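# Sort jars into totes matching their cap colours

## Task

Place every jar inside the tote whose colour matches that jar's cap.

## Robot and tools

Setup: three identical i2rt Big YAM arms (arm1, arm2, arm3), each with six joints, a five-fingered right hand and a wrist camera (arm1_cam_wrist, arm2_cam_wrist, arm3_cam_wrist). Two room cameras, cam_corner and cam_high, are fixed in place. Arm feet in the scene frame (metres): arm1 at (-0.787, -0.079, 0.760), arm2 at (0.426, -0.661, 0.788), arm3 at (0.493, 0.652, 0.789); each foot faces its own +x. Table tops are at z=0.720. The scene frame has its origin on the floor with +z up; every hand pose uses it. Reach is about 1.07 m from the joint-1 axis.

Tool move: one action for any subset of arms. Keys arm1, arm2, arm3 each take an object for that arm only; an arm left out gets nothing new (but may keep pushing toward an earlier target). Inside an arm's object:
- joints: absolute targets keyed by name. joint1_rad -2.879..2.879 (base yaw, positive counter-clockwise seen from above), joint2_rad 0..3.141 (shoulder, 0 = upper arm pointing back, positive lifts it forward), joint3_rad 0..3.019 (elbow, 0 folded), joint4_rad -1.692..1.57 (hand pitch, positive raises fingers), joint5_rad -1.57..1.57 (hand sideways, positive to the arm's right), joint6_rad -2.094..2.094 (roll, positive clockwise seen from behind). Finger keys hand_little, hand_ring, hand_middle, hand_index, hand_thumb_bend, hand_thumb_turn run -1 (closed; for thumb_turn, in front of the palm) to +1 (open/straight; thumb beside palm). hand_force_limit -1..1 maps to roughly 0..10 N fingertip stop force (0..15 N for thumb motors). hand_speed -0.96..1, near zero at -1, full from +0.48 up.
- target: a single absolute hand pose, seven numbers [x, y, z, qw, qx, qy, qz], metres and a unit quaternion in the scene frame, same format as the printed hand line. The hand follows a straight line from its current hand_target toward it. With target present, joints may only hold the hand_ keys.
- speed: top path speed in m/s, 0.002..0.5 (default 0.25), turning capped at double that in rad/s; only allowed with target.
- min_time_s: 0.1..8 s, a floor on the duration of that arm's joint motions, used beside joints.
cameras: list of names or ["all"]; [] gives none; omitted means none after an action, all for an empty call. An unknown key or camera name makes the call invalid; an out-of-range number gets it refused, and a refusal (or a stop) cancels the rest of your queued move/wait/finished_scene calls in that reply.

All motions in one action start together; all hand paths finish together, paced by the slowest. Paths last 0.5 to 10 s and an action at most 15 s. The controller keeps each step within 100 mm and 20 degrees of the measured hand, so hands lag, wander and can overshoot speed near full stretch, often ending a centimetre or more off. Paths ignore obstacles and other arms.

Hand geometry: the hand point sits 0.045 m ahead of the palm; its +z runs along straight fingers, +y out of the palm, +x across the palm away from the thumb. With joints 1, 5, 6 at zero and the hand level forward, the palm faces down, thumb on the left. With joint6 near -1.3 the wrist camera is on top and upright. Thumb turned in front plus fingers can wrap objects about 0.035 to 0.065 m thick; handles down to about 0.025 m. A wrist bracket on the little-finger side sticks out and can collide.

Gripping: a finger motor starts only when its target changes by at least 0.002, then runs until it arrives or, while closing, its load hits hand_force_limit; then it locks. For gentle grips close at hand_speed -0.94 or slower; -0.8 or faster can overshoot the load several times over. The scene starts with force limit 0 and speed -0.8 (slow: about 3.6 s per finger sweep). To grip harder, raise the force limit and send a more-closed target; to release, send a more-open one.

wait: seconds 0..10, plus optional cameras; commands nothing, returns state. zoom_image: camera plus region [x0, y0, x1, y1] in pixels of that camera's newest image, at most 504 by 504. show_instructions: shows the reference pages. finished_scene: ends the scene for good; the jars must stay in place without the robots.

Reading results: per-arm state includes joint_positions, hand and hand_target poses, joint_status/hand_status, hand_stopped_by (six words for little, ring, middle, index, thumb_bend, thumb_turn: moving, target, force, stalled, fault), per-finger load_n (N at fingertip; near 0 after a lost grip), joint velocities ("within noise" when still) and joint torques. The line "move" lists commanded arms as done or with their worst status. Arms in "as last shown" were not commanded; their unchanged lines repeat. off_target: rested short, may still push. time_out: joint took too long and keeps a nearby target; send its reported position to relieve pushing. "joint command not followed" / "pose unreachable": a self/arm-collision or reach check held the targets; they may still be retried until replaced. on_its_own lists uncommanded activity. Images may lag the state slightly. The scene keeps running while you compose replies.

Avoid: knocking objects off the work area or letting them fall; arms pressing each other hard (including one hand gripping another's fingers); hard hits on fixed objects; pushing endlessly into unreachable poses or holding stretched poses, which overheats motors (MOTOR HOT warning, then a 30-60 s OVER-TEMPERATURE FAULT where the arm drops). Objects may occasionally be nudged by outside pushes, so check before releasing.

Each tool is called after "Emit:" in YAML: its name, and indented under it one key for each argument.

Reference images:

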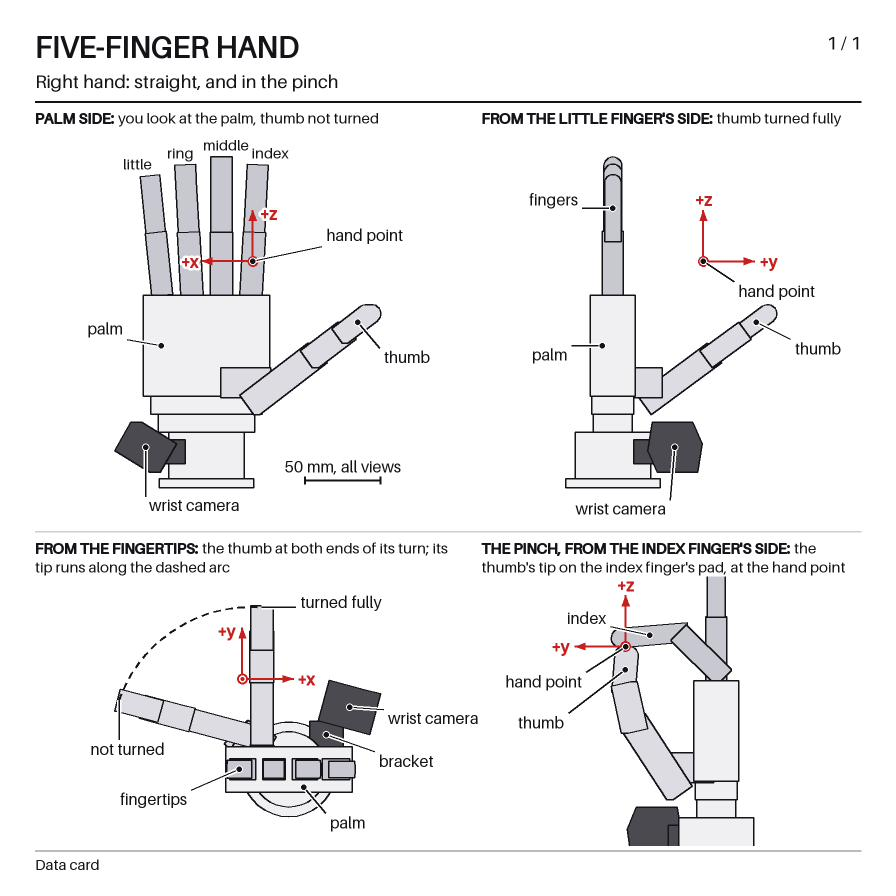

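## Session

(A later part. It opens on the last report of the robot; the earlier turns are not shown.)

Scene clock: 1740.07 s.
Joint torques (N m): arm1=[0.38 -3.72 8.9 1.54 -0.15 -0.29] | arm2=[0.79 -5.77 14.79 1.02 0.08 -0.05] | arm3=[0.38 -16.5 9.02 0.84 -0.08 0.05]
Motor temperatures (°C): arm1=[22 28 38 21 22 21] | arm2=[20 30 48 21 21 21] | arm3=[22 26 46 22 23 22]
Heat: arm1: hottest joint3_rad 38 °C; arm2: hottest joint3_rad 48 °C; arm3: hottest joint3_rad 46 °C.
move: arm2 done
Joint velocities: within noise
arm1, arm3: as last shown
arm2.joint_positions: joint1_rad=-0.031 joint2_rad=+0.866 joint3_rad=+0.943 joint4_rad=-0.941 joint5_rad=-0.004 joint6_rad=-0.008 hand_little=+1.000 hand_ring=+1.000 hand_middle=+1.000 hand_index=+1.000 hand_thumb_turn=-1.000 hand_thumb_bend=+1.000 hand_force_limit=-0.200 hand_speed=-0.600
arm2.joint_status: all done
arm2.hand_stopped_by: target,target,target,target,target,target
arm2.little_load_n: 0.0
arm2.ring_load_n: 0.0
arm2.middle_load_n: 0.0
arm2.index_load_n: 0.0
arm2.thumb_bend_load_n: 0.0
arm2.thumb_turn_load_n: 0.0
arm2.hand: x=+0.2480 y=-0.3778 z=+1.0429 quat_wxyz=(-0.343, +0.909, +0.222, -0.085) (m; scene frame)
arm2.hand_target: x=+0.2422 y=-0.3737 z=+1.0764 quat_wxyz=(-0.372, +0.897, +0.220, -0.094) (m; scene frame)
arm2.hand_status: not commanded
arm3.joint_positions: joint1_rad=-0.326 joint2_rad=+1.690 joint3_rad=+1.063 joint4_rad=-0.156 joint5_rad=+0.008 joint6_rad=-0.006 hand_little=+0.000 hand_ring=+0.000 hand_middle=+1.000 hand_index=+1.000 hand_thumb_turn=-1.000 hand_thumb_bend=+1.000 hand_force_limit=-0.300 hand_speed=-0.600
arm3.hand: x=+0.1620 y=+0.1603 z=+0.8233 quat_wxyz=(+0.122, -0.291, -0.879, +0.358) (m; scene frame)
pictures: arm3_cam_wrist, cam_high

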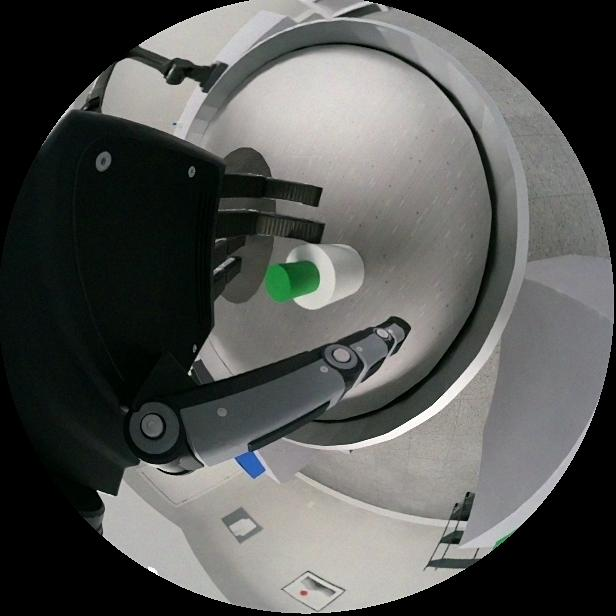

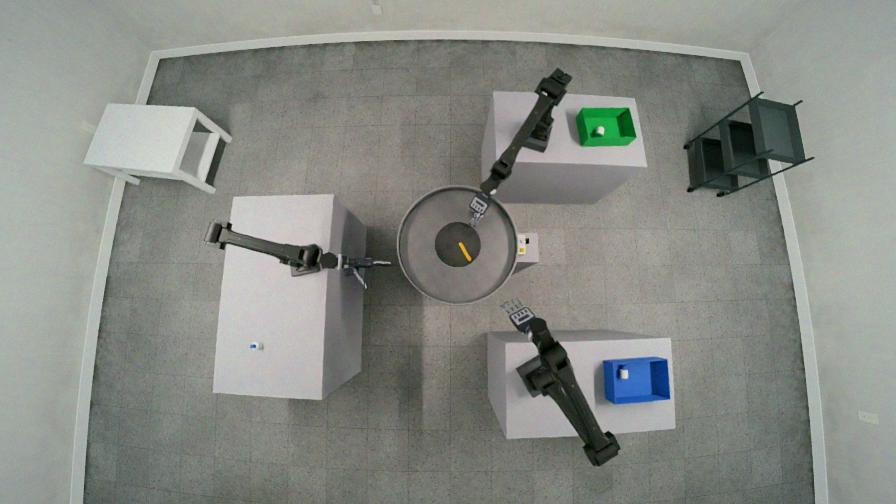

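Emit:
move:
  arm3: {"target": [0.1595, 0.1546, 0.823, -0.1214, 0.2931, 0.8761, -0.3629], "speed": 0.04}

Emit:
move:
  arm3: {"joints": {"hand_speed": -0.7, "hand_force_limit": -0.2, "hand_thumb_bend": 0.5}}
  cameras: ["arm3_cam_wrist"]

Emit:
move:
  arm3: {"joints": {"hand_speed": -0.8, "hand_force_limit": -0.2, "hand_index": -0.8, "hand_middle": -0.7, "hand_ring": -0.5, "hand_little": -0.5, "hand_thumb_bend": -0.6}}
  cameras: ["arm3_cam_wrist"]

Emit:
zoom_image:
  camera: "arm3_cam_wrist"
  region: [150, 130, 450, 430]

Scene clock: 1759.93 s.
Joint torques (N m): arm1=[0.32 -3.78 8.91 1.52 -0.15 -0.29] | arm2=[0.67 -5.83 14.78 1.05 0.07 -0.05] | arm3=[0.85 -15.44 8.39 1.7 -0.1 0.04]
Motor temperatures (°C): arm1=[22 28 38 21 22 21] | arm2=[20 29 49 21 21 21] | arm3=[22 26 46 22 23 22]
Heat: arm1: hottest joint3_rad 38 °C; arm2: hottest joint3_rad 49 °C; arm3: hottest joint3_rad 46 °C.
move: arm3 done
Joint velocities: within noise
arm1, arm2: as last shown
arm1.thumb_turn_load_n: 0.0
arm2.thumb_turn_load_n: 0.5
arm3.joint_positions: joint1_rad=-0.326 joint2_rad=+1.690 joint3_rad=+1.063 joint4_rad=-0.156 joint5_rad=+0.008 joint6_rad=-0.006 hand_little=+0.000 hand_ring=+0.000 hand_middle=+1.000 hand_index=+1.000 hand_thumb_turn=-1.000 hand_thumb_bend=+1.000 hand_force_limit=-0.300 hand_speed=-0.600
arm3.joint_status: not commanded
arm3.hand_stopped_by: target,target,target,target,target,target
arm3.little_load_n: 0.0
arm3.ring_load_n: 0.0
arm3.middle_load_n: 0.0
arm3.index_load_n: 0.0
arm3.thumb_bend_load_n: 0.0
arm3.thumb_turn_load_n: 0.0
arm3.hand: x=+0.1620 y=+0.1603 z=+0.8233 quat_wxyz=(+0.122, -0.291, -0.879, +0.358) (m; scene frame)
arm3.hand_target: x=+0.1596 y=+0.1548 z=+0.8230 quat_wxyz=(+0.121, -0.293, -0.876, +0.363) (m; scene frame)
arm3.hand_status: done (0.006 m and 0.7 deg from the pose sent, 0.006 m and 0.7 deg at the start)
pictures: none

Scene clock: 1761.60 s.
Joint torques (N m): arm1=[0.32 -3.72 8.91 1.54 -0.15 -0.29] | arm2=[0.73 -5.83 14.79 1.05 0.07 -0.06] | arm3=[0.32 -15.74 8.29 1.52 -0.08 0.06]
Motor temperatures (°C): arm1=[22 28 38 21 22 21] | arm2=[20 29 49 21 21 21] | arm3=[22 26 46 22 23 22]
Heat: arm1: hottest joint3_rad 38 °C; arm2: hottest joint3_rad 49 °C; arm3: hottest joint3_rad 46 °C.
move: arm3 done
Joint velocities: within noise
arm1, arm2: as last shown
arm1.thumb_turn_load_n: 0.5
arm2.thumb_turn_load_n: 0.0
arm3.joint_positions: joint1_rad=-0.326 joint2_rad=+1.690 joint3_rad=+1.063 joint4_rad=-0.156 joint5_rad=+0.008 joint6_rad=-0.006 hand_little=+0.000 hand_ring=+0.000 hand_middle=+1.000 hand_index=+1.000 hand_thumb_turn=-1.000 hand_thumb_bend=+0.500 hand_force_limit=-0.200 hand_speed=-0.700
arm3.joint_status: all done
arm3.hand_stopped_by: target,target,target,target,target,target
arm3.little_load_n: 0.0
arm3.ring_load_n: 0.0
arm3.middle_load_n: 0.0
arm3.index_load_n: 0.0
arm3.thumb_bend_load_n: 0.5
arm3.thumb_turn_load_n: 0.0
arm3.hand: x=+0.1620 y=+0.1603 z=+0.8233 quat_wxyz=(+0.122, -0.291, -0.879, +0.358) (m; scene frame)
arm3.hand_target: x=+0.1595 y=+0.1548 z=+0.8230 quat_wxyz=(+0.121, -0.293, -0.876, +0.363) (m; scene frame)
arm3.hand_status: not commanded
pictures: arm3_cam_wrist

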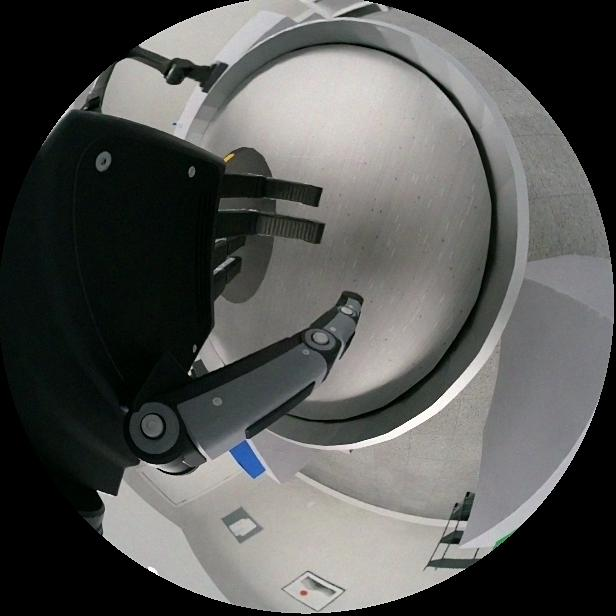

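Scene clock: 1765.70 s.
Joint torques (N m): arm1=[0.38 -3.78 8.9 1.54 -0.16 -0.29] | arm2=[0.73 -5.89 14.79 1.03 0.07 -0.05] | arm3=[0.21 -15.09 8.32 1.62 -0.08 0.05]
Motor temperatures (°C): arm1=[22 28 38 21 22 21] | arm2=[20 29 49 21 21 21] | arm3=[22 26 46 22 23 22]
Heat: arm1: hottest joint3_rad 38 °C; arm2: hottest joint3_rad 49 °C; arm3: hottest joint3_rad 46 °C.
move: arm3 off_target
Joint velocities: within noise
arm1, arm2: as last shown
arm3.joint_positions: joint1_rad=-0.326 joint2_rad=+1.690 joint3_rad=+1.063 joint4_rad=-0.156 joint5_rad=+0.008 joint6_rad=-0.006 hand_little=-0.500 hand_ring=-0.500 hand_middle=-0.217 hand_index=-0.235 hand_thumb_turn=-1.000 hand_thumb_bend=-0.133 hand_force_limit=-0.200 hand_speed=-0.800
arm3.joint_status: hand_middle off_target (ended at -0.217, target -0.700); hand_index off_target (ended at -0.235, target -0.800); hand_thumb_bend off_target (ended at -0.133, target -0.600); the others done
arm3.hand_stopped_by: target,target,force,force,force,target
arm3.little_load_n: 0.0
arm3.ring_load_n: 0.0
arm3.middle_load_n: 4.5
arm3.index_load_n: 6.5
arm3.thumb_bend_load_n: 6.0
arm3.thumb_turn_load_n: 0.5
arm3.hand: x=+0.1620 y=+0.1603 z=+0.8233 quat_wxyz=(+0.122, -0.291, -0.879, +0.358) (m; scene frame)
arm3.hand_target: x=+0.1595 y=+0.1548 z=+0.8230 quat_wxyz=(+0.121, -0.293, -0.876, +0.363) (m; scene frame)
arm3.hand_status: not commanded
pictures: arm3_cam_wrist

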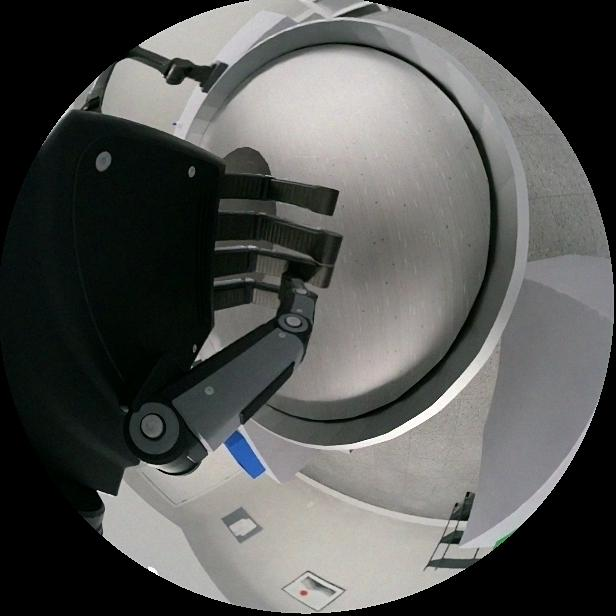

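Scaled by 1.680 from the camera's 616x616 image, which has a finer 880x880 frame.

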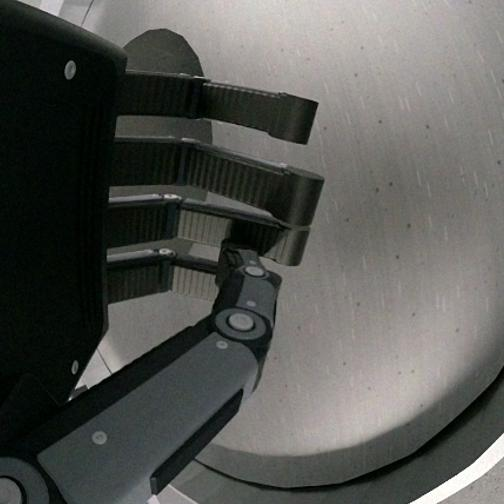

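Emit:
move:
  arm3: {"joints": {"hand_speed": 0, "hand_index": 1, "hand_middle": 1, "hand_ring": 0.0, "hand_little": 0.0, "hand_thumb_bend": 1}}
  cameras: ["cam_high", "cam_corner", "arm3_cam_wrist"]

Emit:
zoom_image:
  camera: "cam_high"
  region: [380, 170, 540, 330]

Scene clock: 1771.10 s.
Joint torques (N m): arm1=[0.32 -3.72 8.91 1.52 -0.15 -0.29] | arm2=[0.79 -5.83 14.76 1.05 0.08 -0.05] | arm3=[0.09 -15.21 8.25 1.69 -0.11 0.06]
Motor temperatures (°C): arm1=[22 28 38 21 22 21] | arm2=[20 29 49 21 21 21] | arm3=[22 26 45 22 23 22]
Heat: arm1: hottest joint3_rad 38 °C; arm2: hottest joint3_rad 49 °C; arm3: hottest joint3_rad 45 °C.
move: arm3 done
Joint velocities: within noise
arm1, arm2: as last shown
arm3.joint_positions: joint1_rad=-0.326 joint2_rad=+1.690 joint3_rad=+1.063 joint4_rad=-0.156 joint5_rad=+0.008 joint6_rad=-0.006 hand_little=+0.000 hand_ring=+0.000 hand_middle=+1.000 hand_index=+1.000 hand_thumb_turn=-1.000 hand_thumb_bend=+1.000 hand_force_limit=-0.200 hand_speed=+0.000
arm3.joint_status: all done
arm3.hand_stopped_by: target,target,target,target,target,target
arm3.little_load_n: 0.0
arm3.ring_load_n: 0.0
arm3.middle_load_n: 0.0
arm3.index_load_n: 0.0
arm3.thumb_bend_load_n: 0.0
arm3.thumb_turn_load_n: 0.0
arm3.hand: x=+0.1620 y=+0.1603 z=+0.8233 quat_wxyz=(+0.121, -0.291, -0.879, +0.358) (m; scene frame)
arm3.hand_target: x=+0.1595 y=+0.1548 z=+0.8230 quat_wxyz=(+0.121, -0.293, -0.876, +0.363) (m; scene frame)
arm3.hand_status: not commanded
pictures: arm3_cam_wrist, cam_corner, cam_high

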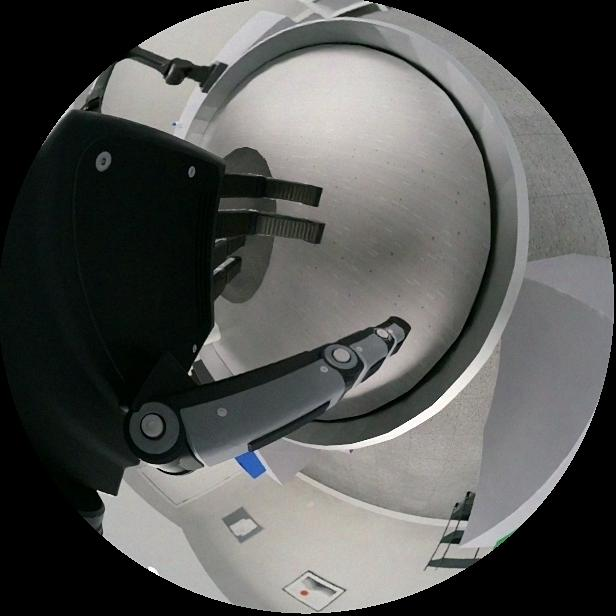

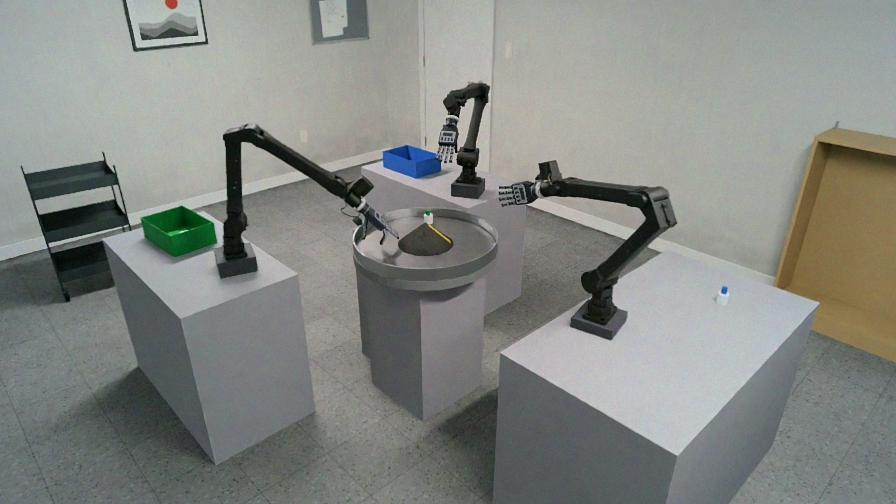

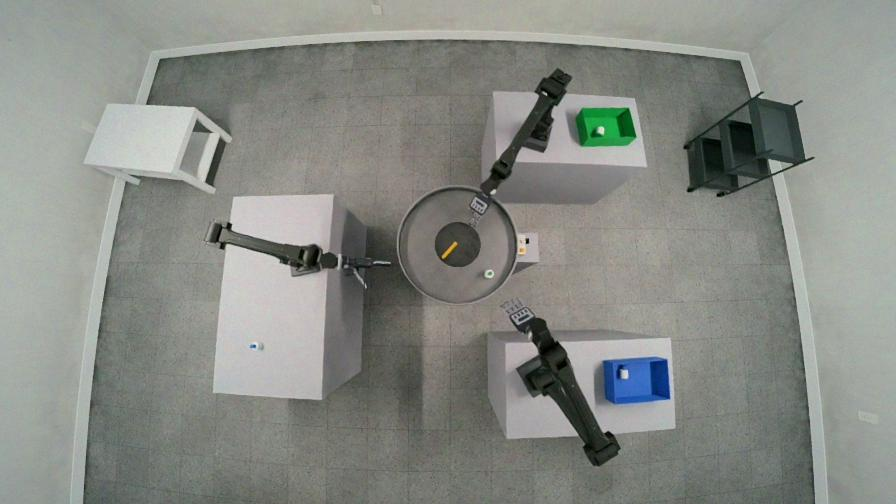

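Scaled by 3.150 from the camera's 896x504 image, which has a finer 1280x720 frame.

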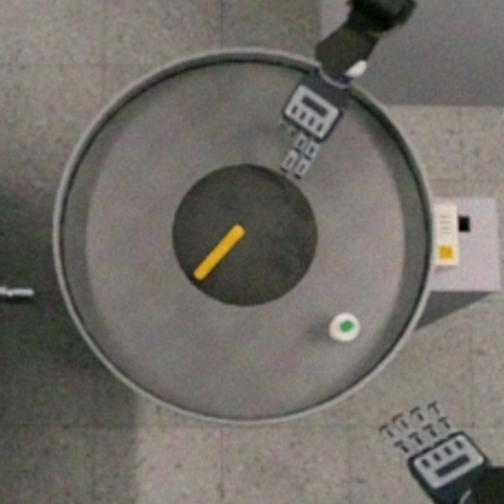

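Emit:
move:
  arm3: {"target": [0.170, 0.168, 0.819, -0.1214, 0.2931, 0.8761, -0.3629], "speed": 0.06, "joints": {"hand_speed": 0, "hand_ring": -0.5, "hand_little": -0.5}}
  cameras: ["cam_high", "arm3_cam_wrist"]

Scene clock: 1790.40 s.
Joint torques (N m): arm1=[0.26 -3.72 8.91 1.52 -0.15 -0.29] | arm2=[0.73 -5.83 14.78 1.03 0.08 -0.05] | arm3=[0.73 -17.85 6.91 1.69 -0.08 0.04]
Motor temperatures (°C): arm1=[22 27 38 21 22 21] | arm2=[20 29 49 21 21 21] | arm3=[22 26 45 22 23 22]
Heat: arm1: hottest joint3_rad 38 °C; arm2: hottest joint3_rad 49 °C; arm3: hottest joint3_rad 45 °C.
move: arm3 done
Joint velocities: within noise
arm1, arm2: as last shown
arm3.joint_positions: joint1_rad=-0.326 joint2_rad=+1.690 joint3_rad=+1.025 joint4_rad=-0.133 joint5_rad=+0.008 joint6_rad=-0.005 hand_little=-0.500 hand_ring=-0.500 hand_middle=+1.000 hand_index=+1.000 hand_thumb_turn=-1.000 hand_thumb_bend=+1.000 hand_force_limit=-0.200 hand_speed=+0.000
arm3.joint_status: all done
arm3.hand_stopped_by: target,target,target,target,target,target
arm3.little_load_n: 0.0
arm3.ring_load_n: 0.0
arm3.middle_load_n: 0.0
arm3.index_load_n: 0.0
arm3.thumb_bend_load_n: 0.0
arm3.thumb_turn_load_n: 0.0
arm3.hand: x=+0.1697 y=+0.1704 z=+0.8094 quat_wxyz=(+0.119, -0.292, -0.882, +0.351) (m; scene frame)
arm3.hand_target: x=+0.1699 y=+0.1681 z=+0.8189 quat_wxyz=(+0.121, -0.293, -0.876, +0.363) (m; scene frame)
arm3.hand_status: done (0.010 m and 1.5 deg from the pose sent, 0.012 m and 0.7 deg at the start)
pictures: arm3_cam_wrist, cam_high

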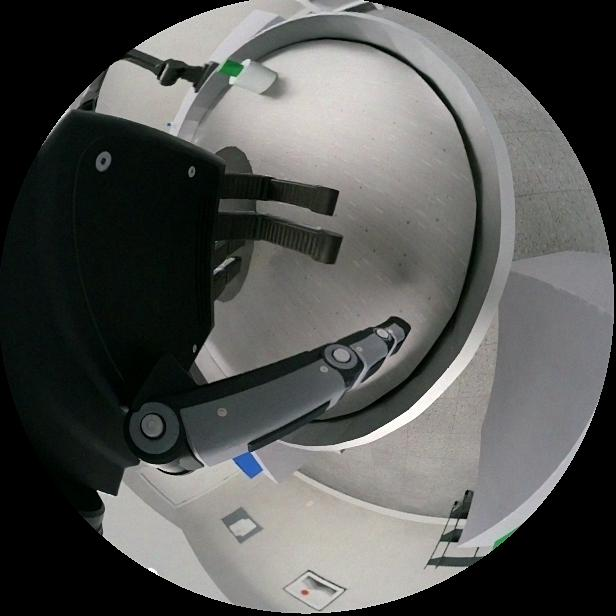

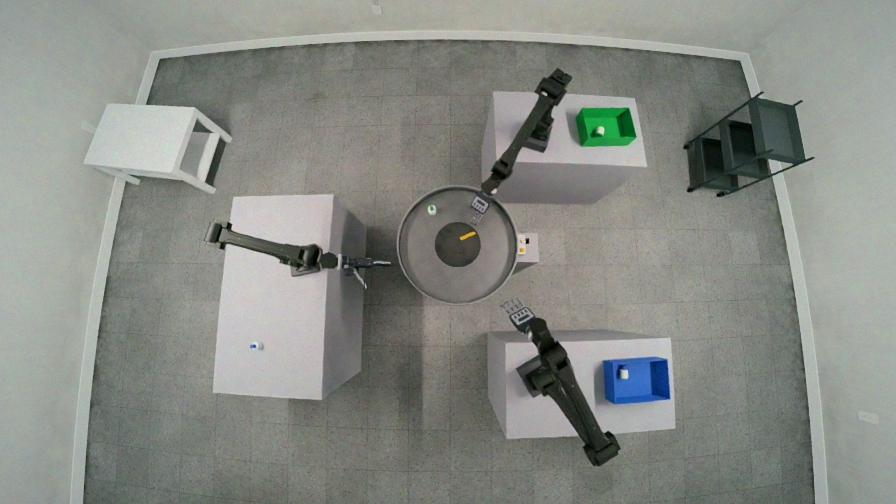

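Emit:
move:
  arm3: {"target": [0.176, 0.175, 0.828, -0.1214, 0.2931, 0.8761, -0.3629], "speed": 0.06}
  cameras: ["cam_high"]

Emit:
zoom_image:
  camera: "cam_high"
  region: [380, 170, 540, 330]

Scene clock: 1796.53 s.
Joint torques (N m): arm1=[0.38 -3.72 8.91 1.54 -0.15 -0.29] | arm2=[0.73 -5.89 14.76 1.01 0.07 -0.05] | arm3=[0.91 -17.14 6.83 0.94 -0.02 0.01]
Motor temperatures (°C): arm1=[22 27 38 21 22 21] | arm2=[20 29 49 21 21 21] | arm3=[22 26 45 22 23 22]
Heat: arm1: hottest joint3_rad 38 °C; arm2: hottest joint3_rad 49 °C; arm3: hottest joint3_rad 45 °C.
move: arm3 done
Joint velocities: within noise
arm1, arm2: as last shown
arm1.thumb_turn_load_n: 0.0
arm3.joint_positions: joint1_rad=-0.326 joint2_rad=+1.654 joint3_rad=+1.007 joint4_rad=-0.133 joint5_rad=+0.008 joint6_rad=-0.004 hand_little=-0.500 hand_ring=-0.500 hand_middle=+1.000 hand_index=+1.000 hand_thumb_turn=-1.000 hand_thumb_bend=+1.000 hand_force_limit=-0.200 hand_speed=+0.000
arm3.joint_status: not commanded
arm3.hand_stopped_by: target,target,target,target,target,target
arm3.little_load_n: 0.0
arm3.ring_load_n: 0.0
arm3.middle_load_n: 0.0
arm3.index_load_n: 0.0
arm3.thumb_bend_load_n: 0.0
arm3.thumb_turn_load_n: 0.0
arm3.hand: x=+0.1724 y=+0.1740 z=+0.8215 quat_wxyz=(+0.122, -0.292, -0.878, +0.359) (m; scene frame)
arm3.hand_target: x=+0.1759 y=+0.1751 z=+0.8278 quat_wxyz=(+0.121, -0.293, -0.876, +0.363) (m; scene frame)
arm3.hand_status: done (0.007 m and 0.5 deg from the pose sent, 0.020 m and 1.5 deg at the start)
pictures: cam_high

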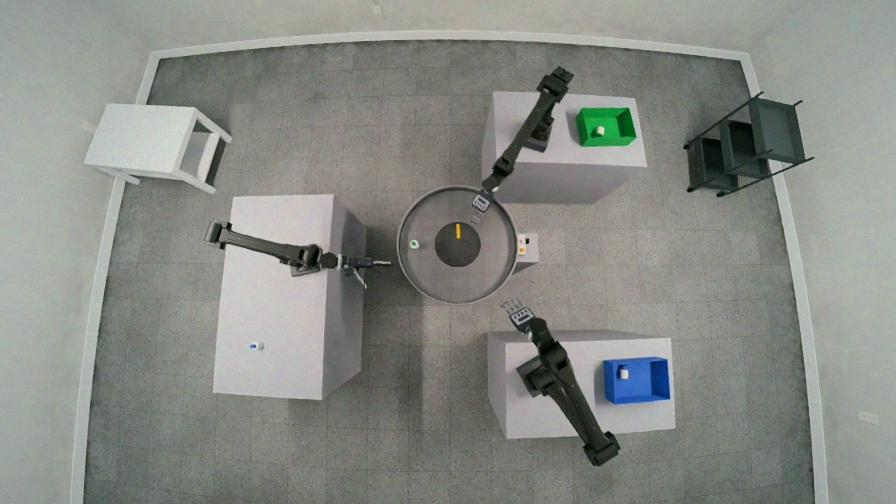

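Scaled by 3.150 from the camera's 896x504 image, which has a finer 1280x720 frame.

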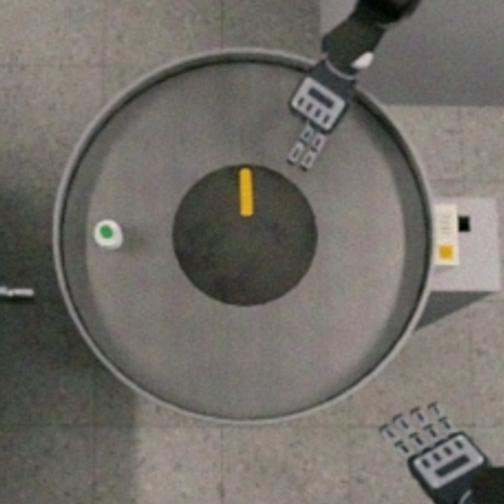

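Emit:
move:
  arm3: {"target": [0.179, 0.179, 0.828, -0.1214, 0.2931, 0.8761, -0.3629], "speed": 0.06}

Scene clock: 1803.87 s.
Joint torques (N m): arm1=[0.32 -3.72 8.92 1.54 -0.16 -0.29] | arm2=[0.79 -5.83 14.78 1.03 0.08 -0.05] | arm3=[0.97 -17.44 6.87 1.13 -0.02 0.08]
Motor temperatures (°C): arm1=[22 27 38 21 22 21] | arm2=[20 29 49 21 21 21] | arm3=[22 26 44 22 23 22]
Heat: arm1: hottest joint3_rad 38 °C; arm2: hottest joint3_rad 49 °C; arm3: hottest joint3_rad 44 °C.
move: arm3 done
Joint velocities: within noise
arm1.joint_positions: joint1_rad=-0.403 joint2_rad=+0.943 joint3_rad=+0.767 joint4_rad=-0.170 joint5_rad=-0.190 joint6_rad=-1.625 hand_little=+1.000 hand_ring=+1.000 hand_middle=+1.000 hand_index=+1.000 hand_thumb_turn=-1.000 hand_thumb_bend=+1.000 hand_force_limit=-0.100 hand_speed=+0.000
arm1.joint_status: not commanded
arm1.hand_stopped_by: target,target,target,target,target,target
arm1.little_load_n: 0.0
arm1.ring_load_n: 0.0
arm1.middle_load_n: 0.0
arm1.index_load_n: 0.0
arm1.thumb_bend_load_n: -0.5
arm1.thumb_turn_load_n: 0.0
arm1.hand: x=-0.3185 y=-0.1946 z=+1.0491 quat_wxyz=(-0.006, +0.817, -0.001, +0.576) (m; scene frame)
arm1.hand_target: x=-0.3200 y=-0.2000 z=+1.0501 quat_wxyz=(+0.000, +0.819, +0.000, +0.574) (m; scene frame)
arm1.hand_status: not commanded
arm2: as last shown
arm3.joint_positions: joint1_rad=-0.326 joint2_rad=+1.645 joint3_rad=+0.993 joint4_rad=-0.133 joint5_rad=+0.008 joint6_rad=-0.004 hand_little=-0.500 hand_ring=-0.500 hand_middle=+1.000 hand_index=+1.000 hand_thumb_turn=-1.000 hand_thumb_bend=+1.000 hand_force_limit=-0.200 hand_speed=+0.000
arm3.joint_status: not commanded
arm3.hand_stopped_by: target,target,target,target,target,target
arm3.little_load_n: 0.0
arm3.ring_load_n: 0.0
arm3.middle_load_n: 0.0
arm3.index_load_n: 0.0
arm3.thumb_bend_load_n: 0.0
arm3.thumb_turn_load_n: 0.0
arm3.hand: x=+0.1759 y=+0.1787 z=+0.8201 quat_wxyz=(+0.121, -0.292, -0.879, +0.357) (m; scene frame)
arm3.hand_target: x=+0.1789 y=+0.1791 z=+0.8278 quat_wxyz=(+0.121, -0.293, -0.876, +0.363) (m; scene frame)
arm3.hand_status: done (0.009 m and 0.8 deg from the pose sent, 0.011 m and 0.5 deg at the start)
pictures: none

Emit:
wait:
  seconds: 6
  cameras: ["cam_high"]

Scene clock: 1811.90 s.
Joint torques (N m): arm1=[0.38 -3.72 8.9 1.52 -0.15 -0.29] | arm2=[0.67 -5.83 14.79 1.03 0.08 -0.05] | arm3=[0.5 -17.26 7.06 1.11 -0.03 0.04]
Motor temperatures (°C): arm1=[22 27 38 21 22 21] | arm2=[20 29 49 21 21 21] | arm3=[22 25 44 22 23 22]
Heat: arm1: hottest joint3_rad 38 °C; arm2: hottest joint3_rad 49 °C; arm3: hottest joint3_rad 44 °C.
Joint velocities: within noise
arm1.joint_positions: joint1_rad=-0.403 joint2_rad=+0.943 joint3_rad=+0.767 joint4_rad=-0.170 joint5_rad=-0.190 joint6_rad=-1.625 hand_little=+1.000 hand_ring=+1.000 hand_middle=+1.000 hand_index=+1.000 hand_thumb_turn=-1.000 hand_thumb_bend=+1.000 hand_force_limit=-0.100 hand_speed=+0.000
arm1.joint_status: not commanded
arm1.hand_stopped_by: target,target,target,target,target,target
arm1.little_load_n: 0.0
arm1.ring_load_n: 0.0
arm1.middle_load_n: 0.0
arm1.index_load_n: 0.0
arm1.thumb_bend_load_n: 0.0
arm1.thumb_turn_load_n: 0.5
arm1.hand: x=-0.3185 y=-0.1946 z=+1.0491 quat_wxyz=(-0.006, +0.817, -0.001, +0.576) (m; scene frame)
arm1.hand_target: x=-0.3200 y=-0.2000 z=+1.0501 quat_wxyz=(+0.000, +0.819, +0.000, +0.574) (m; scene frame)
arm1.hand_status: not commanded
arm2.joint_positions: joint1_rad=-0.031 joint2_rad=+0.866 joint3_rad=+0.943 joint4_rad=-0.941 joint5_rad=-0.004 joint6_rad=-0.008 hand_little=+1.000 hand_ring=+1.000 hand_middle=+1.000 hand_index=+1.000 hand_thumb_turn=-1.000 hand_thumb_bend=+1.000 hand_force_limit=-0.200 hand_speed=-0.600
arm2.joint_status: not commanded
arm2.hand_stopped_by: target,target,target,target,target,target
arm2.little_load_n: 0.0
arm2.ring_load_n: 0.0
arm2.middle_load_n: 0.0
arm2.index_load_n: 0.0
arm2.thumb_bend_load_n: 0.0
arm2.thumb_turn_load_n: 0.0
arm2.hand: x=+0.2480 y=-0.3778 z=+1.0429 quat_wxyz=(-0.343, +0.909, +0.222, -0.085) (m; scene frame)
arm2.hand_target: x=+0.2422 y=-0.3737 z=+1.0764 quat_wxyz=(-0.372, +0.897, +0.220, -0.094) (m; scene frame)
arm2.hand_status: not commanded
arm3.joint_positions: joint1_rad=-0.326 joint2_rad=+1.645 joint3_rad=+0.993 joint4_rad=-0.133 joint5_rad=+0.008 joint6_rad=-0.004 hand_little=-0.500 hand_ring=-0.500 hand_middle=+1.000 hand_index=+1.000 hand_thumb_turn=-1.000 hand_thumb_bend=+1.000 hand_force_limit=-0.200 hand_speed=+0.000
arm3.joint_status: not commanded
arm3.hand_stopped_by: target,target,target,target,target,target
arm3.little_load_n: 0.0
arm3.ring_load_n: 0.5
arm3.middle_load_n: 0.0
arm3.index_load_n: 0.0
arm3.thumb_bend_load_n: 0.0
arm3.thumb_turn_load_n: 0.0
arm3.hand: x=+0.1759 y=+0.1787 z=+0.8201 quat_wxyz=(+0.121, -0.292, -0.879, +0.357) (m; scene frame)
arm3.hand_target: x=+0.1789 y=+0.1791 z=+0.8278 quat_wxyz=(+0.121, -0.293, -0.876, +0.363) (m; scene frame)
arm3.hand_status: done (0.009 m and 0.8 deg from the pose sent, 0.011 m and 0.5 deg at the start)
wait: 6.00 s; at rest from the start
pictures: cam_high

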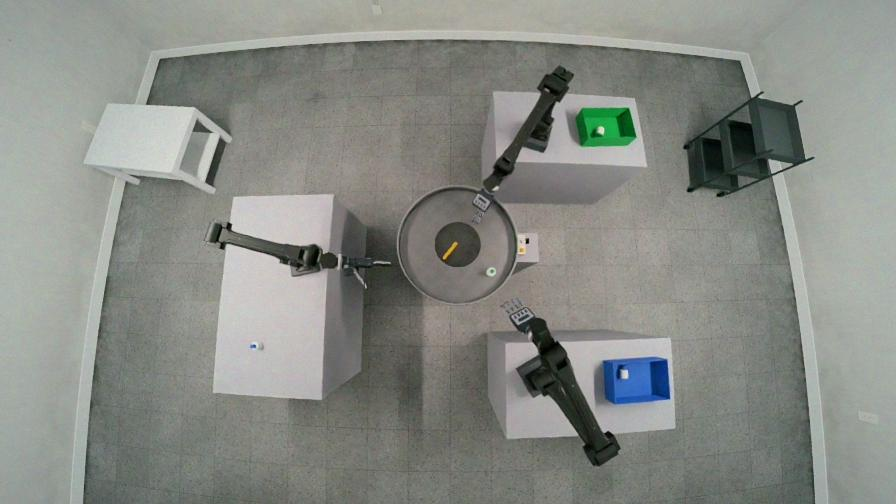

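Emit:
wait:
  seconds: 6.3
  cameras: ["arm3_cam_wrist"]

Emit:
move:
  arm3: {"joints": {"hand_speed": -0.6, "hand_force_limit": -0.2, "hand_thumb_bend": 0.5, "hand_index": 0.3, "hand_middle": 0.3}}
  cameras: ["arm3_cam_wrist"]

Emit:
move:
  arm3: {"joints": {"hand_speed": -0.8, "hand_force_limit": -0.2, "hand_index": -0.8, "hand_middle": -0.7, "hand_thumb_bend": -0.6}}
  cameras: ["arm3_cam_wrist"]

Scene clock: 1827.13 s.
Joint torques (N m): arm1=[0.32 -3.72 8.9 1.52 -0.15 -0.29] | arm2=[0.73 -5.89 14.79 1.05 0.08 -0.05] | arm3=[1.08 -15.79 6.89 1.31 -0.14 0.02]
Motor temperatures (°C): arm1=[22 27 38 21 22 21] | arm2=[20 29 49 21 21 21] | arm3=[22 25 44 22 23 22]
Heat: arm1: hottest joint3_rad 38 °C; arm2: hottest joint3_rad 49 °C; arm3: hottest joint3_rad 44 °C.
Joint velocities: within noise
arm1.joint_positions: joint1_rad=-0.403 joint2_rad=+0.943 joint3_rad=+0.767 joint4_rad=-0.170 joint5_rad=-0.190 joint6_rad=-1.625 hand_little=+1.000 hand_ring=+1.000 hand_middle=+1.000 hand_index=+1.000 hand_thumb_turn=-1.000 hand_thumb_bend=+1.000 hand_force_limit=-0.100 hand_speed=+0.000
arm1.joint_status: not commanded
arm1.hand_stopped_by: target,target,target,target,target,target
arm1.little_load_n: 0.0
arm1.ring_load_n: 0.5
arm1.middle_load_n: 0.0
arm1.index_load_n: 0.0
arm1.thumb_bend_load_n: 0.0
arm1.thumb_turn_load_n: 0.0
arm1.hand: x=-0.3185 y=-0.1946 z=+1.0491 quat_wxyz=(-0.006, +0.817, -0.001, +0.576) (m; scene frame)
arm1.hand_target: x=-0.3200 y=-0.2000 z=+1.0501 quat_wxyz=(+0.000, +0.819, +0.000, +0.574) (m; scene frame)
arm1.hand_status: not commanded
arm2.joint_positions: joint1_rad=-0.031 joint2_rad=+0.866 joint3_rad=+0.943 joint4_rad=-0.941 joint5_rad=-0.004 joint6_rad=-0.008 hand_little=+1.000 hand_ring=+1.000 hand_middle=+1.000 hand_index=+1.000 hand_thumb_turn=-1.000 hand_thumb_bend=+1.000 hand_force_limit=-0.200 hand_speed=-0.600
arm2.joint_status: not commanded
arm2.hand_stopped_by: target,target,target,target,target,target
arm2.little_load_n: 0.0
arm2.ring_load_n: 0.0
arm2.middle_load_n: 0.0
arm2.index_load_n: 0.0
arm2.thumb_bend_load_n: 0.0
arm2.thumb_turn_load_n: 0.0
arm2.hand: x=+0.2480 y=-0.3778 z=+1.0429 quat_wxyz=(-0.343, +0.909, +0.222, -0.085) (m; scene frame)
arm2.hand_target: x=+0.2422 y=-0.3737 z=+1.0764 quat_wxyz=(-0.372, +0.897, +0.220, -0.094) (m; scene frame)
arm2.hand_status: not commanded
arm3.joint_positions: joint1_rad=-0.326 joint2_rad=+1.634 joint3_rad=+0.993 joint4_rad=-0.133 joint5_rad=+0.011 joint6_rad=-0.004 hand_little=-0.500 hand_ring=-0.500 hand_middle=+1.000 hand_index=+1.000 hand_thumb_turn=-1.000 hand_thumb_bend=+1.000 hand_force_limit=-0.200 hand_speed=+0.000
arm3.joint_status: not commanded
arm3.hand_stopped_by: target,target,target,target,target,target
arm3.little_load_n: 0.0
arm3.ring_load_n: 0.0
arm3.middle_load_n: 0.0
arm3.index_load_n: 0.0
arm3.thumb_bend_load_n: 0.0
arm3.thumb_turn_load_n: 0.0
arm3.hand: x=+0.1748 y=+0.1781 z=+0.8263 quat_wxyz=(+0.123, -0.292, -0.877, +0.362) (m; scene frame)
arm3.hand_target: x=+0.1789 y=+0.1791 z=+0.8278 quat_wxyz=(+0.121, -0.293, -0.876, +0.363) (m; scene frame)
arm3.hand_status: done (0.005 m and 0.3 deg from the pose sent, 0.011 m and 0.5 deg at the start)
wait: 6.30 s; at rest from the start
pictures: arm3_cam_wrist

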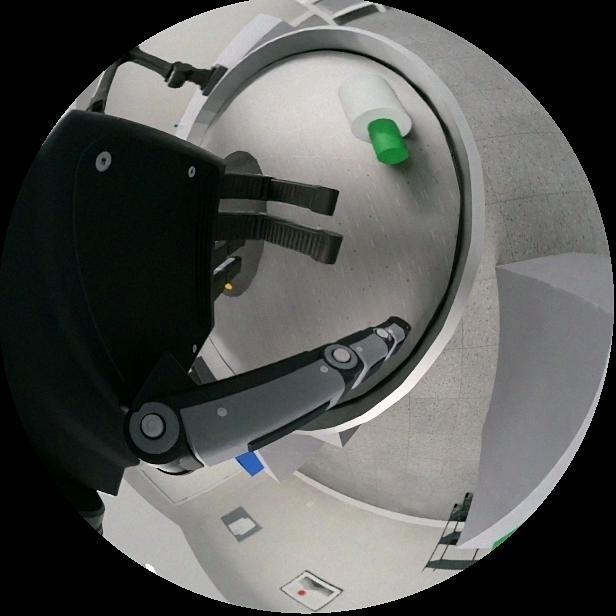

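Scene clock: 1828.50 s.
Joint torques (N m): arm1=[0.32 -3.72 8.91 1.52 -0.15 -0.29] | arm2=[0.79 -5.89 14.76 1.03 0.07 -0.05] | arm3=[0.79 -15.44 6.93 1.11 -0.13 0.01]
Motor temperatures (°C): arm1=[22 27 38 21 22 21] | arm2=[20 29 49 21 21 21] | arm3=[22 25 44 22 23 22]
Heat: arm1: hottest joint3_rad 38 °C; arm2: hottest joint3_rad 49 °C; arm3: hottest joint3_rad 44 °C.
move: arm3 done
Joint velocities: within noise
arm1, arm2: as last shown
arm1.ring_load_n: 0.0
arm1.thumb_turn_load_n: 0.5
arm3.joint_positions: joint1_rad=-0.326 joint2_rad=+1.634 joint3_rad=+0.993 joint4_rad=-0.133 joint5_rad=+0.011 joint6_rad=-0.004 hand_little=-0.500 hand_ring=-0.500 hand_middle=+0.300 hand_index=+0.300 hand_thumb_turn=-1.000 hand_thumb_bend=+0.500 hand_force_limit=-0.200 hand_speed=-0.600
arm3.joint_status: all done
arm3.hand_stopped_by: target,target,target,target,target,target
arm3.little_load_n: 0.0
arm3.ring_load_n: 0.0
arm3.middle_load_n: 0.0
arm3.index_load_n: 0.0
arm3.thumb_bend_load_n: 0.0
arm3.thumb_turn_load_n: 0.0
arm3.hand: x=+0.1748 y=+0.1781 z=+0.8263 quat_wxyz=(+0.123, -0.292, -0.877, +0.362) (m; scene frame)
arm3.hand_target: x=+0.1789 y=+0.1791 z=+0.8278 quat_wxyz=(+0.121, -0.293, -0.876, +0.363) (m; scene frame)
arm3.hand_status: not commanded
pictures: arm3_cam_wrist

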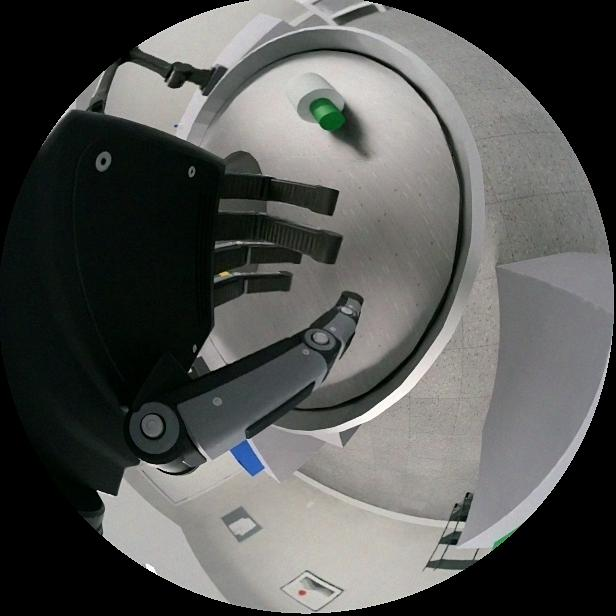

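Scene clock: 1832.60 s.
Joint torques (N m): arm1=[0.32 -3.72 8.92 1.52 -0.15 -0.29] | arm2=[0.73 -5.83 14.79 1.02 0.08 -0.05] | arm3=[0.97 -15.74 6.89 1.16 -0.13 0.02]
Motor temperatures (°C): arm1=[22 27 38 21 22 21] | arm2=[20 29 49 21 21 21] | arm3=[22 25 44 22 23 22]
Heat: arm1: hottest joint3_rad 38 °C; arm2: hottest joint3_rad 49 °C; arm3: hottest joint3_rad 44 °C.
move: arm3 off_target
Joint velocities: within noise
arm1, arm2: as last shown
arm1.little_load_n: -0.5
arm2.ring_load_n: 0.5
arm3.joint_positions: joint1_rad=-0.326 joint2_rad=+1.634 joint3_rad=+0.993 joint4_rad=-0.133 joint5_rad=+0.011 joint6_rad=-0.004 hand_little=-0.500 hand_ring=-0.500 hand_middle=-0.267 hand_index=-0.306 hand_thumb_turn=-1.000 hand_thumb_bend=+0.202 hand_force_limit=-0.200 hand_speed=-0.800
arm3.joint_status: hand_middle off_target (ended at -0.267, target -0.700); hand_index off_target (ended at -0.306, target -0.800); hand_thumb_bend off_target (ended at +0.202, target -0.600); the others done
arm3.hand_stopped_by: target,target,force,force,force,target
arm3.little_load_n: 0.0
arm3.ring_load_n: 0.0
arm3.middle_load_n: 11.0
arm3.index_load_n: 4.0
arm3.thumb_bend_load_n: 8.5
arm3.thumb_turn_load_n: -2.0
arm3.hand: x=+0.1748 y=+0.1781 z=+0.8263 quat_wxyz=(+0.123, -0.292, -0.877, +0.362) (m; scene frame)
arm3.hand_target: x=+0.1789 y=+0.1791 z=+0.8278 quat_wxyz=(+0.121, -0.293, -0.876, +0.363) (m; scene frame)
arm3.hand_status: not commanded
pictures: arm3_cam_wrist

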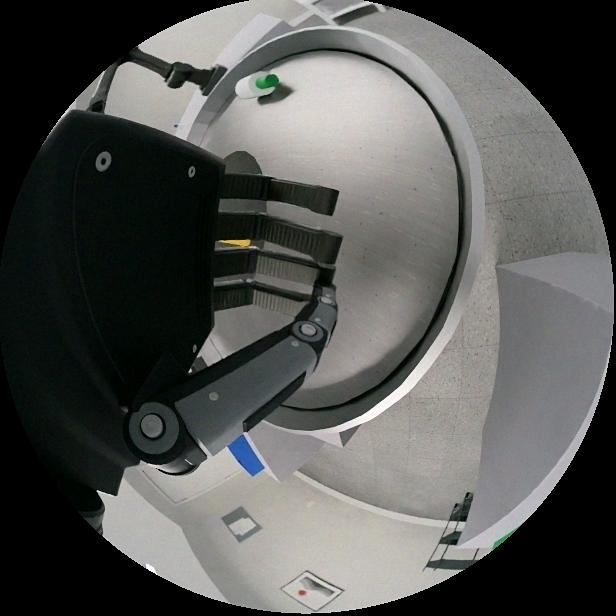

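Emit:
move:
  arm3: {"joints": {"hand_speed": 0.2, "hand_index": 1, "hand_middle": 1, "hand_ring": 0.0, "hand_little": 0.0, "hand_thumb_bend": 1}}
  cameras: ["cam_high"]

Emit:
zoom_image:
  camera: "cam_high"
  region: [380, 170, 540, 330]

Scene clock: 1837.67 s.
Joint torques (N m): arm1=[0.32 -3.72 8.91 1.52 -0.16 -0.29] | arm2=[0.73 -5.83 14.78 1.03 0.08 -0.05] | arm3=[0.67 -16.21 6.97 1.11 -0.14 0.02]
Motor temperatures (°C): arm1=[22 26 38 21 22 21] | arm2=[20 29 50 21 21 21] | arm3=[22 26 44 22 23 22]
Heat: arm1: hottest joint3_rad 38 °C; arm2: hottest joint3_rad 50 °C; arm3: hottest joint3_rad 44 °C.
move: arm3 done
Joint velocities: within noise
arm1, arm2: as last shown
arm1.little_load_n: 0.0
arm2.ring_load_n: 0.0
arm2.middle_load_n: -0.5
arm3.joint_positions: joint1_rad=-0.326 joint2_rad=+1.634 joint3_rad=+0.993 joint4_rad=-0.133 joint5_rad=+0.011 joint6_rad=-0.004 hand_little=+0.000 hand_ring=+0.000 hand_middle=+1.000 hand_index=+1.000 hand_thumb_turn=-1.000 hand_thumb_bend=+1.000 hand_force_limit=-0.200 hand_speed=+0.200
arm3.joint_status: all done
arm3.hand_stopped_by: target,target,target,target,target,target
arm3.little_load_n: 0.0
arm3.ring_load_n: 0.0
arm3.middle_load_n: -0.5
arm3.index_load_n: 0.0
arm3.thumb_bend_load_n: 0.0
arm3.thumb_turn_load_n: 0.5
arm3.hand: x=+0.1749 y=+0.1781 z=+0.8263 quat_wxyz=(+0.123, -0.292, -0.877, +0.362) (m; scene frame)
arm3.hand_target: x=+0.1789 y=+0.1790 z=+0.8278 quat_wxyz=(+0.121, -0.293, -0.876, +0.363) (m; scene frame)
arm3.hand_status: not commanded
pictures: cam_high

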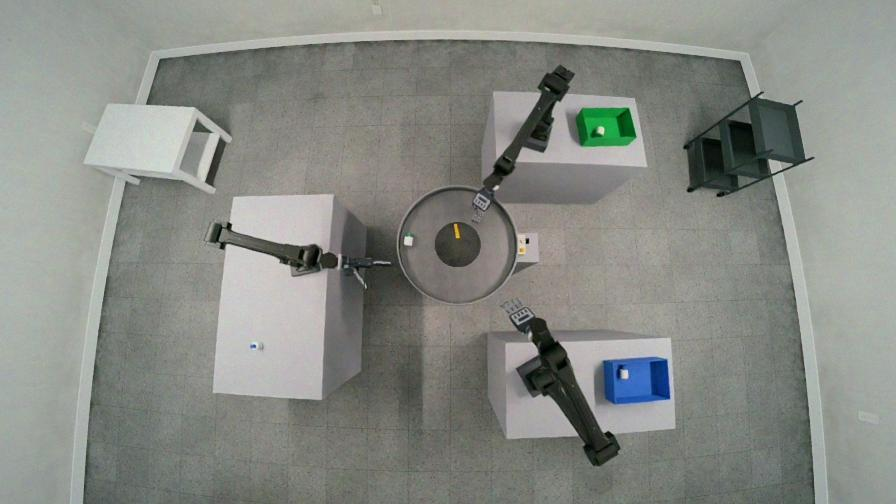

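Scaled by 3.150 from the camera's 896x504 image, which has a finer 1280x720 frame.

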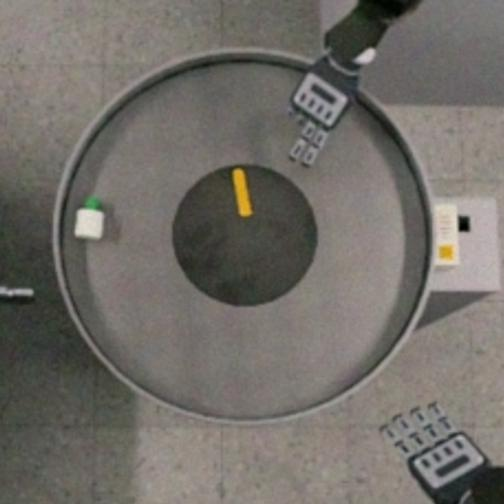

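Emit:
move:
  arm2: {"target": [0.187, -0.291, 0.99, 0.0156, -0.8987, -0.4383, 0.0076], "speed": 0.25, "joints": {"hand_speed": 0}}
  cameras: ["cam_high", "cam_corner", "arm3_cam_wrist"]

Emit:
zoom_image:
  camera: "cam_high"
  region: [380, 170, 540, 330]

Scene clock: 1904.70 s.
Joint torques (N m): arm1=[0.38 -3.72 8.91 1.54 -0.16 -0.29] | arm2=[0.73 -15.27 13.34 -0.09 0.08 -0.2] | arm3=[0.44 -15.74 6.84 1.09 -0.13 0.07]
Motor temperatures (°C): arm1=[22 26 38 21 22 21] | arm2=[20 29 51 21 21 21] | arm3=[22 27 43 22 23 22]
Heat: arm1: hottest joint3_rad 38 °C; arm2: hottest joint3_rad 51 °C; arm3: hottest joint3_rad 43 °C.
move: arm2 off_target
Joint velocities: within noise
arm1, arm3: as last shown
arm2.joint_positions: joint1_rad=+0.039 joint2_rad=+1.660 joint3_rad=+1.512 joint4_rad=-1.447 joint5_rad=-0.013 joint6_rad=-0.346 hand_little=+1.000 hand_ring=+1.000 hand_middle=+1.000 hand_index=+1.000 hand_thumb_turn=-1.000 hand_thumb_bend=+1.000 hand_force_limit=-0.200 hand_speed=+0.000
arm2.joint_status: all done
arm2.hand_stopped_by: target,target,target,target,target,target
arm2.little_load_n: 0.0
arm2.ring_load_n: 0.0
arm2.middle_load_n: 0.0
arm2.index_load_n: 0.0
arm2.thumb_bend_load_n: -0.5
arm2.thumb_turn_load_n: 0.0
arm2.hand: x=+0.1981 y=-0.3024 z=+0.9739 quat_wxyz=(+0.004, +0.903, +0.429, -0.008) (m; scene frame)
arm2.hand_target: x=+0.1875 y=-0.2918 z=+0.9899 quat_wxyz=(-0.016, +0.899, +0.438, -0.008) (m; scene frame)
arm2.hand_status: off_target (0.023 m and 2.6 deg from the pose sent, 0.119 m and 46.2 deg at the start)
arm3.middle_load_n: 0.0
arm3.thumb_turn_load_n: 0.0
pictures: arm3_cam_wrist, cam_corner, cam_high

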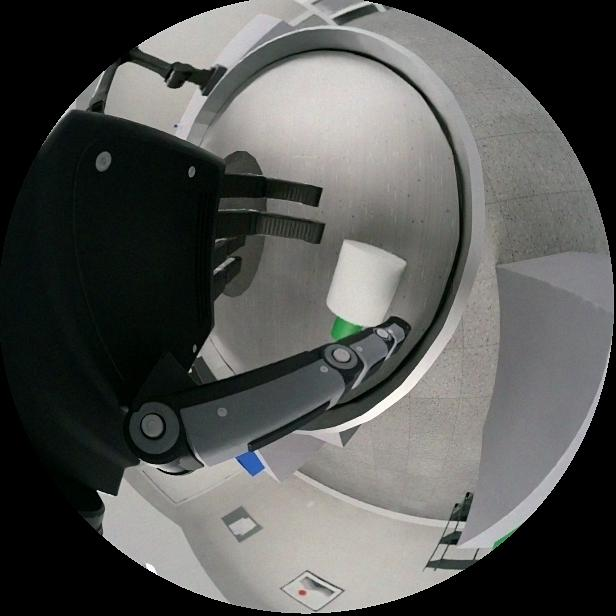

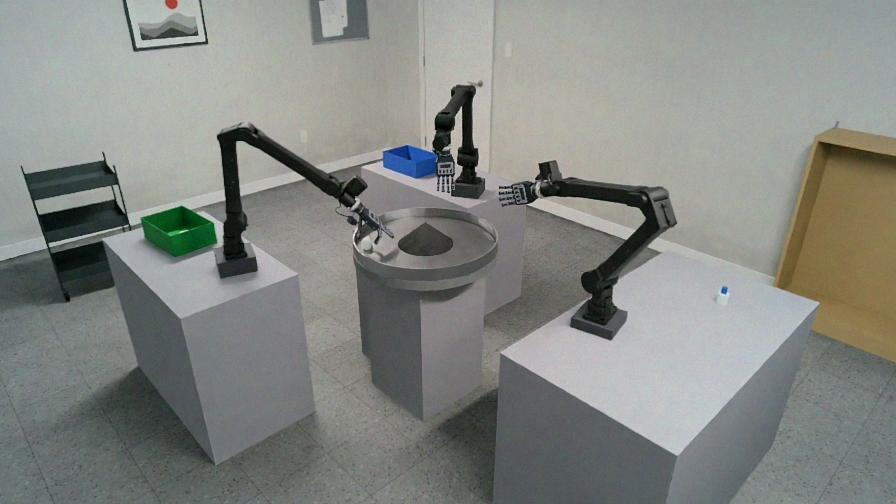

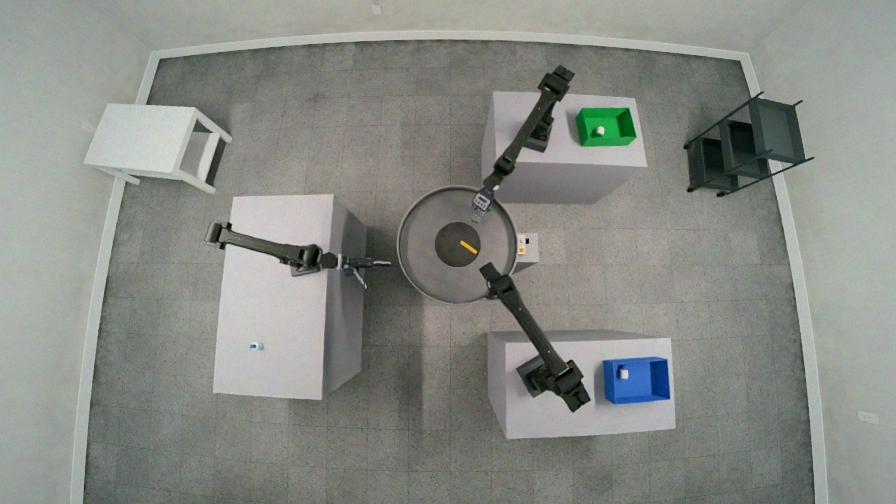

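Scaled by 3.150 from the camera's 896x504 image, which has a finer 1280x720 frame.

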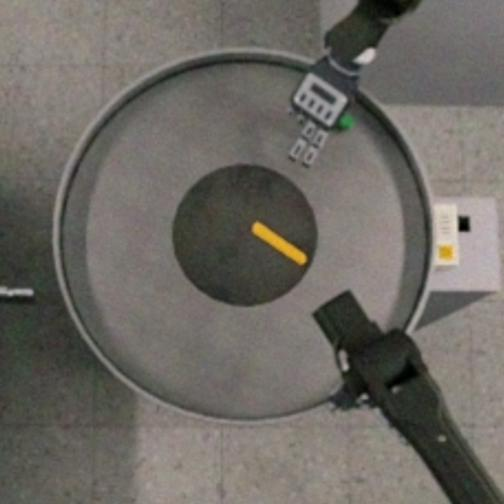

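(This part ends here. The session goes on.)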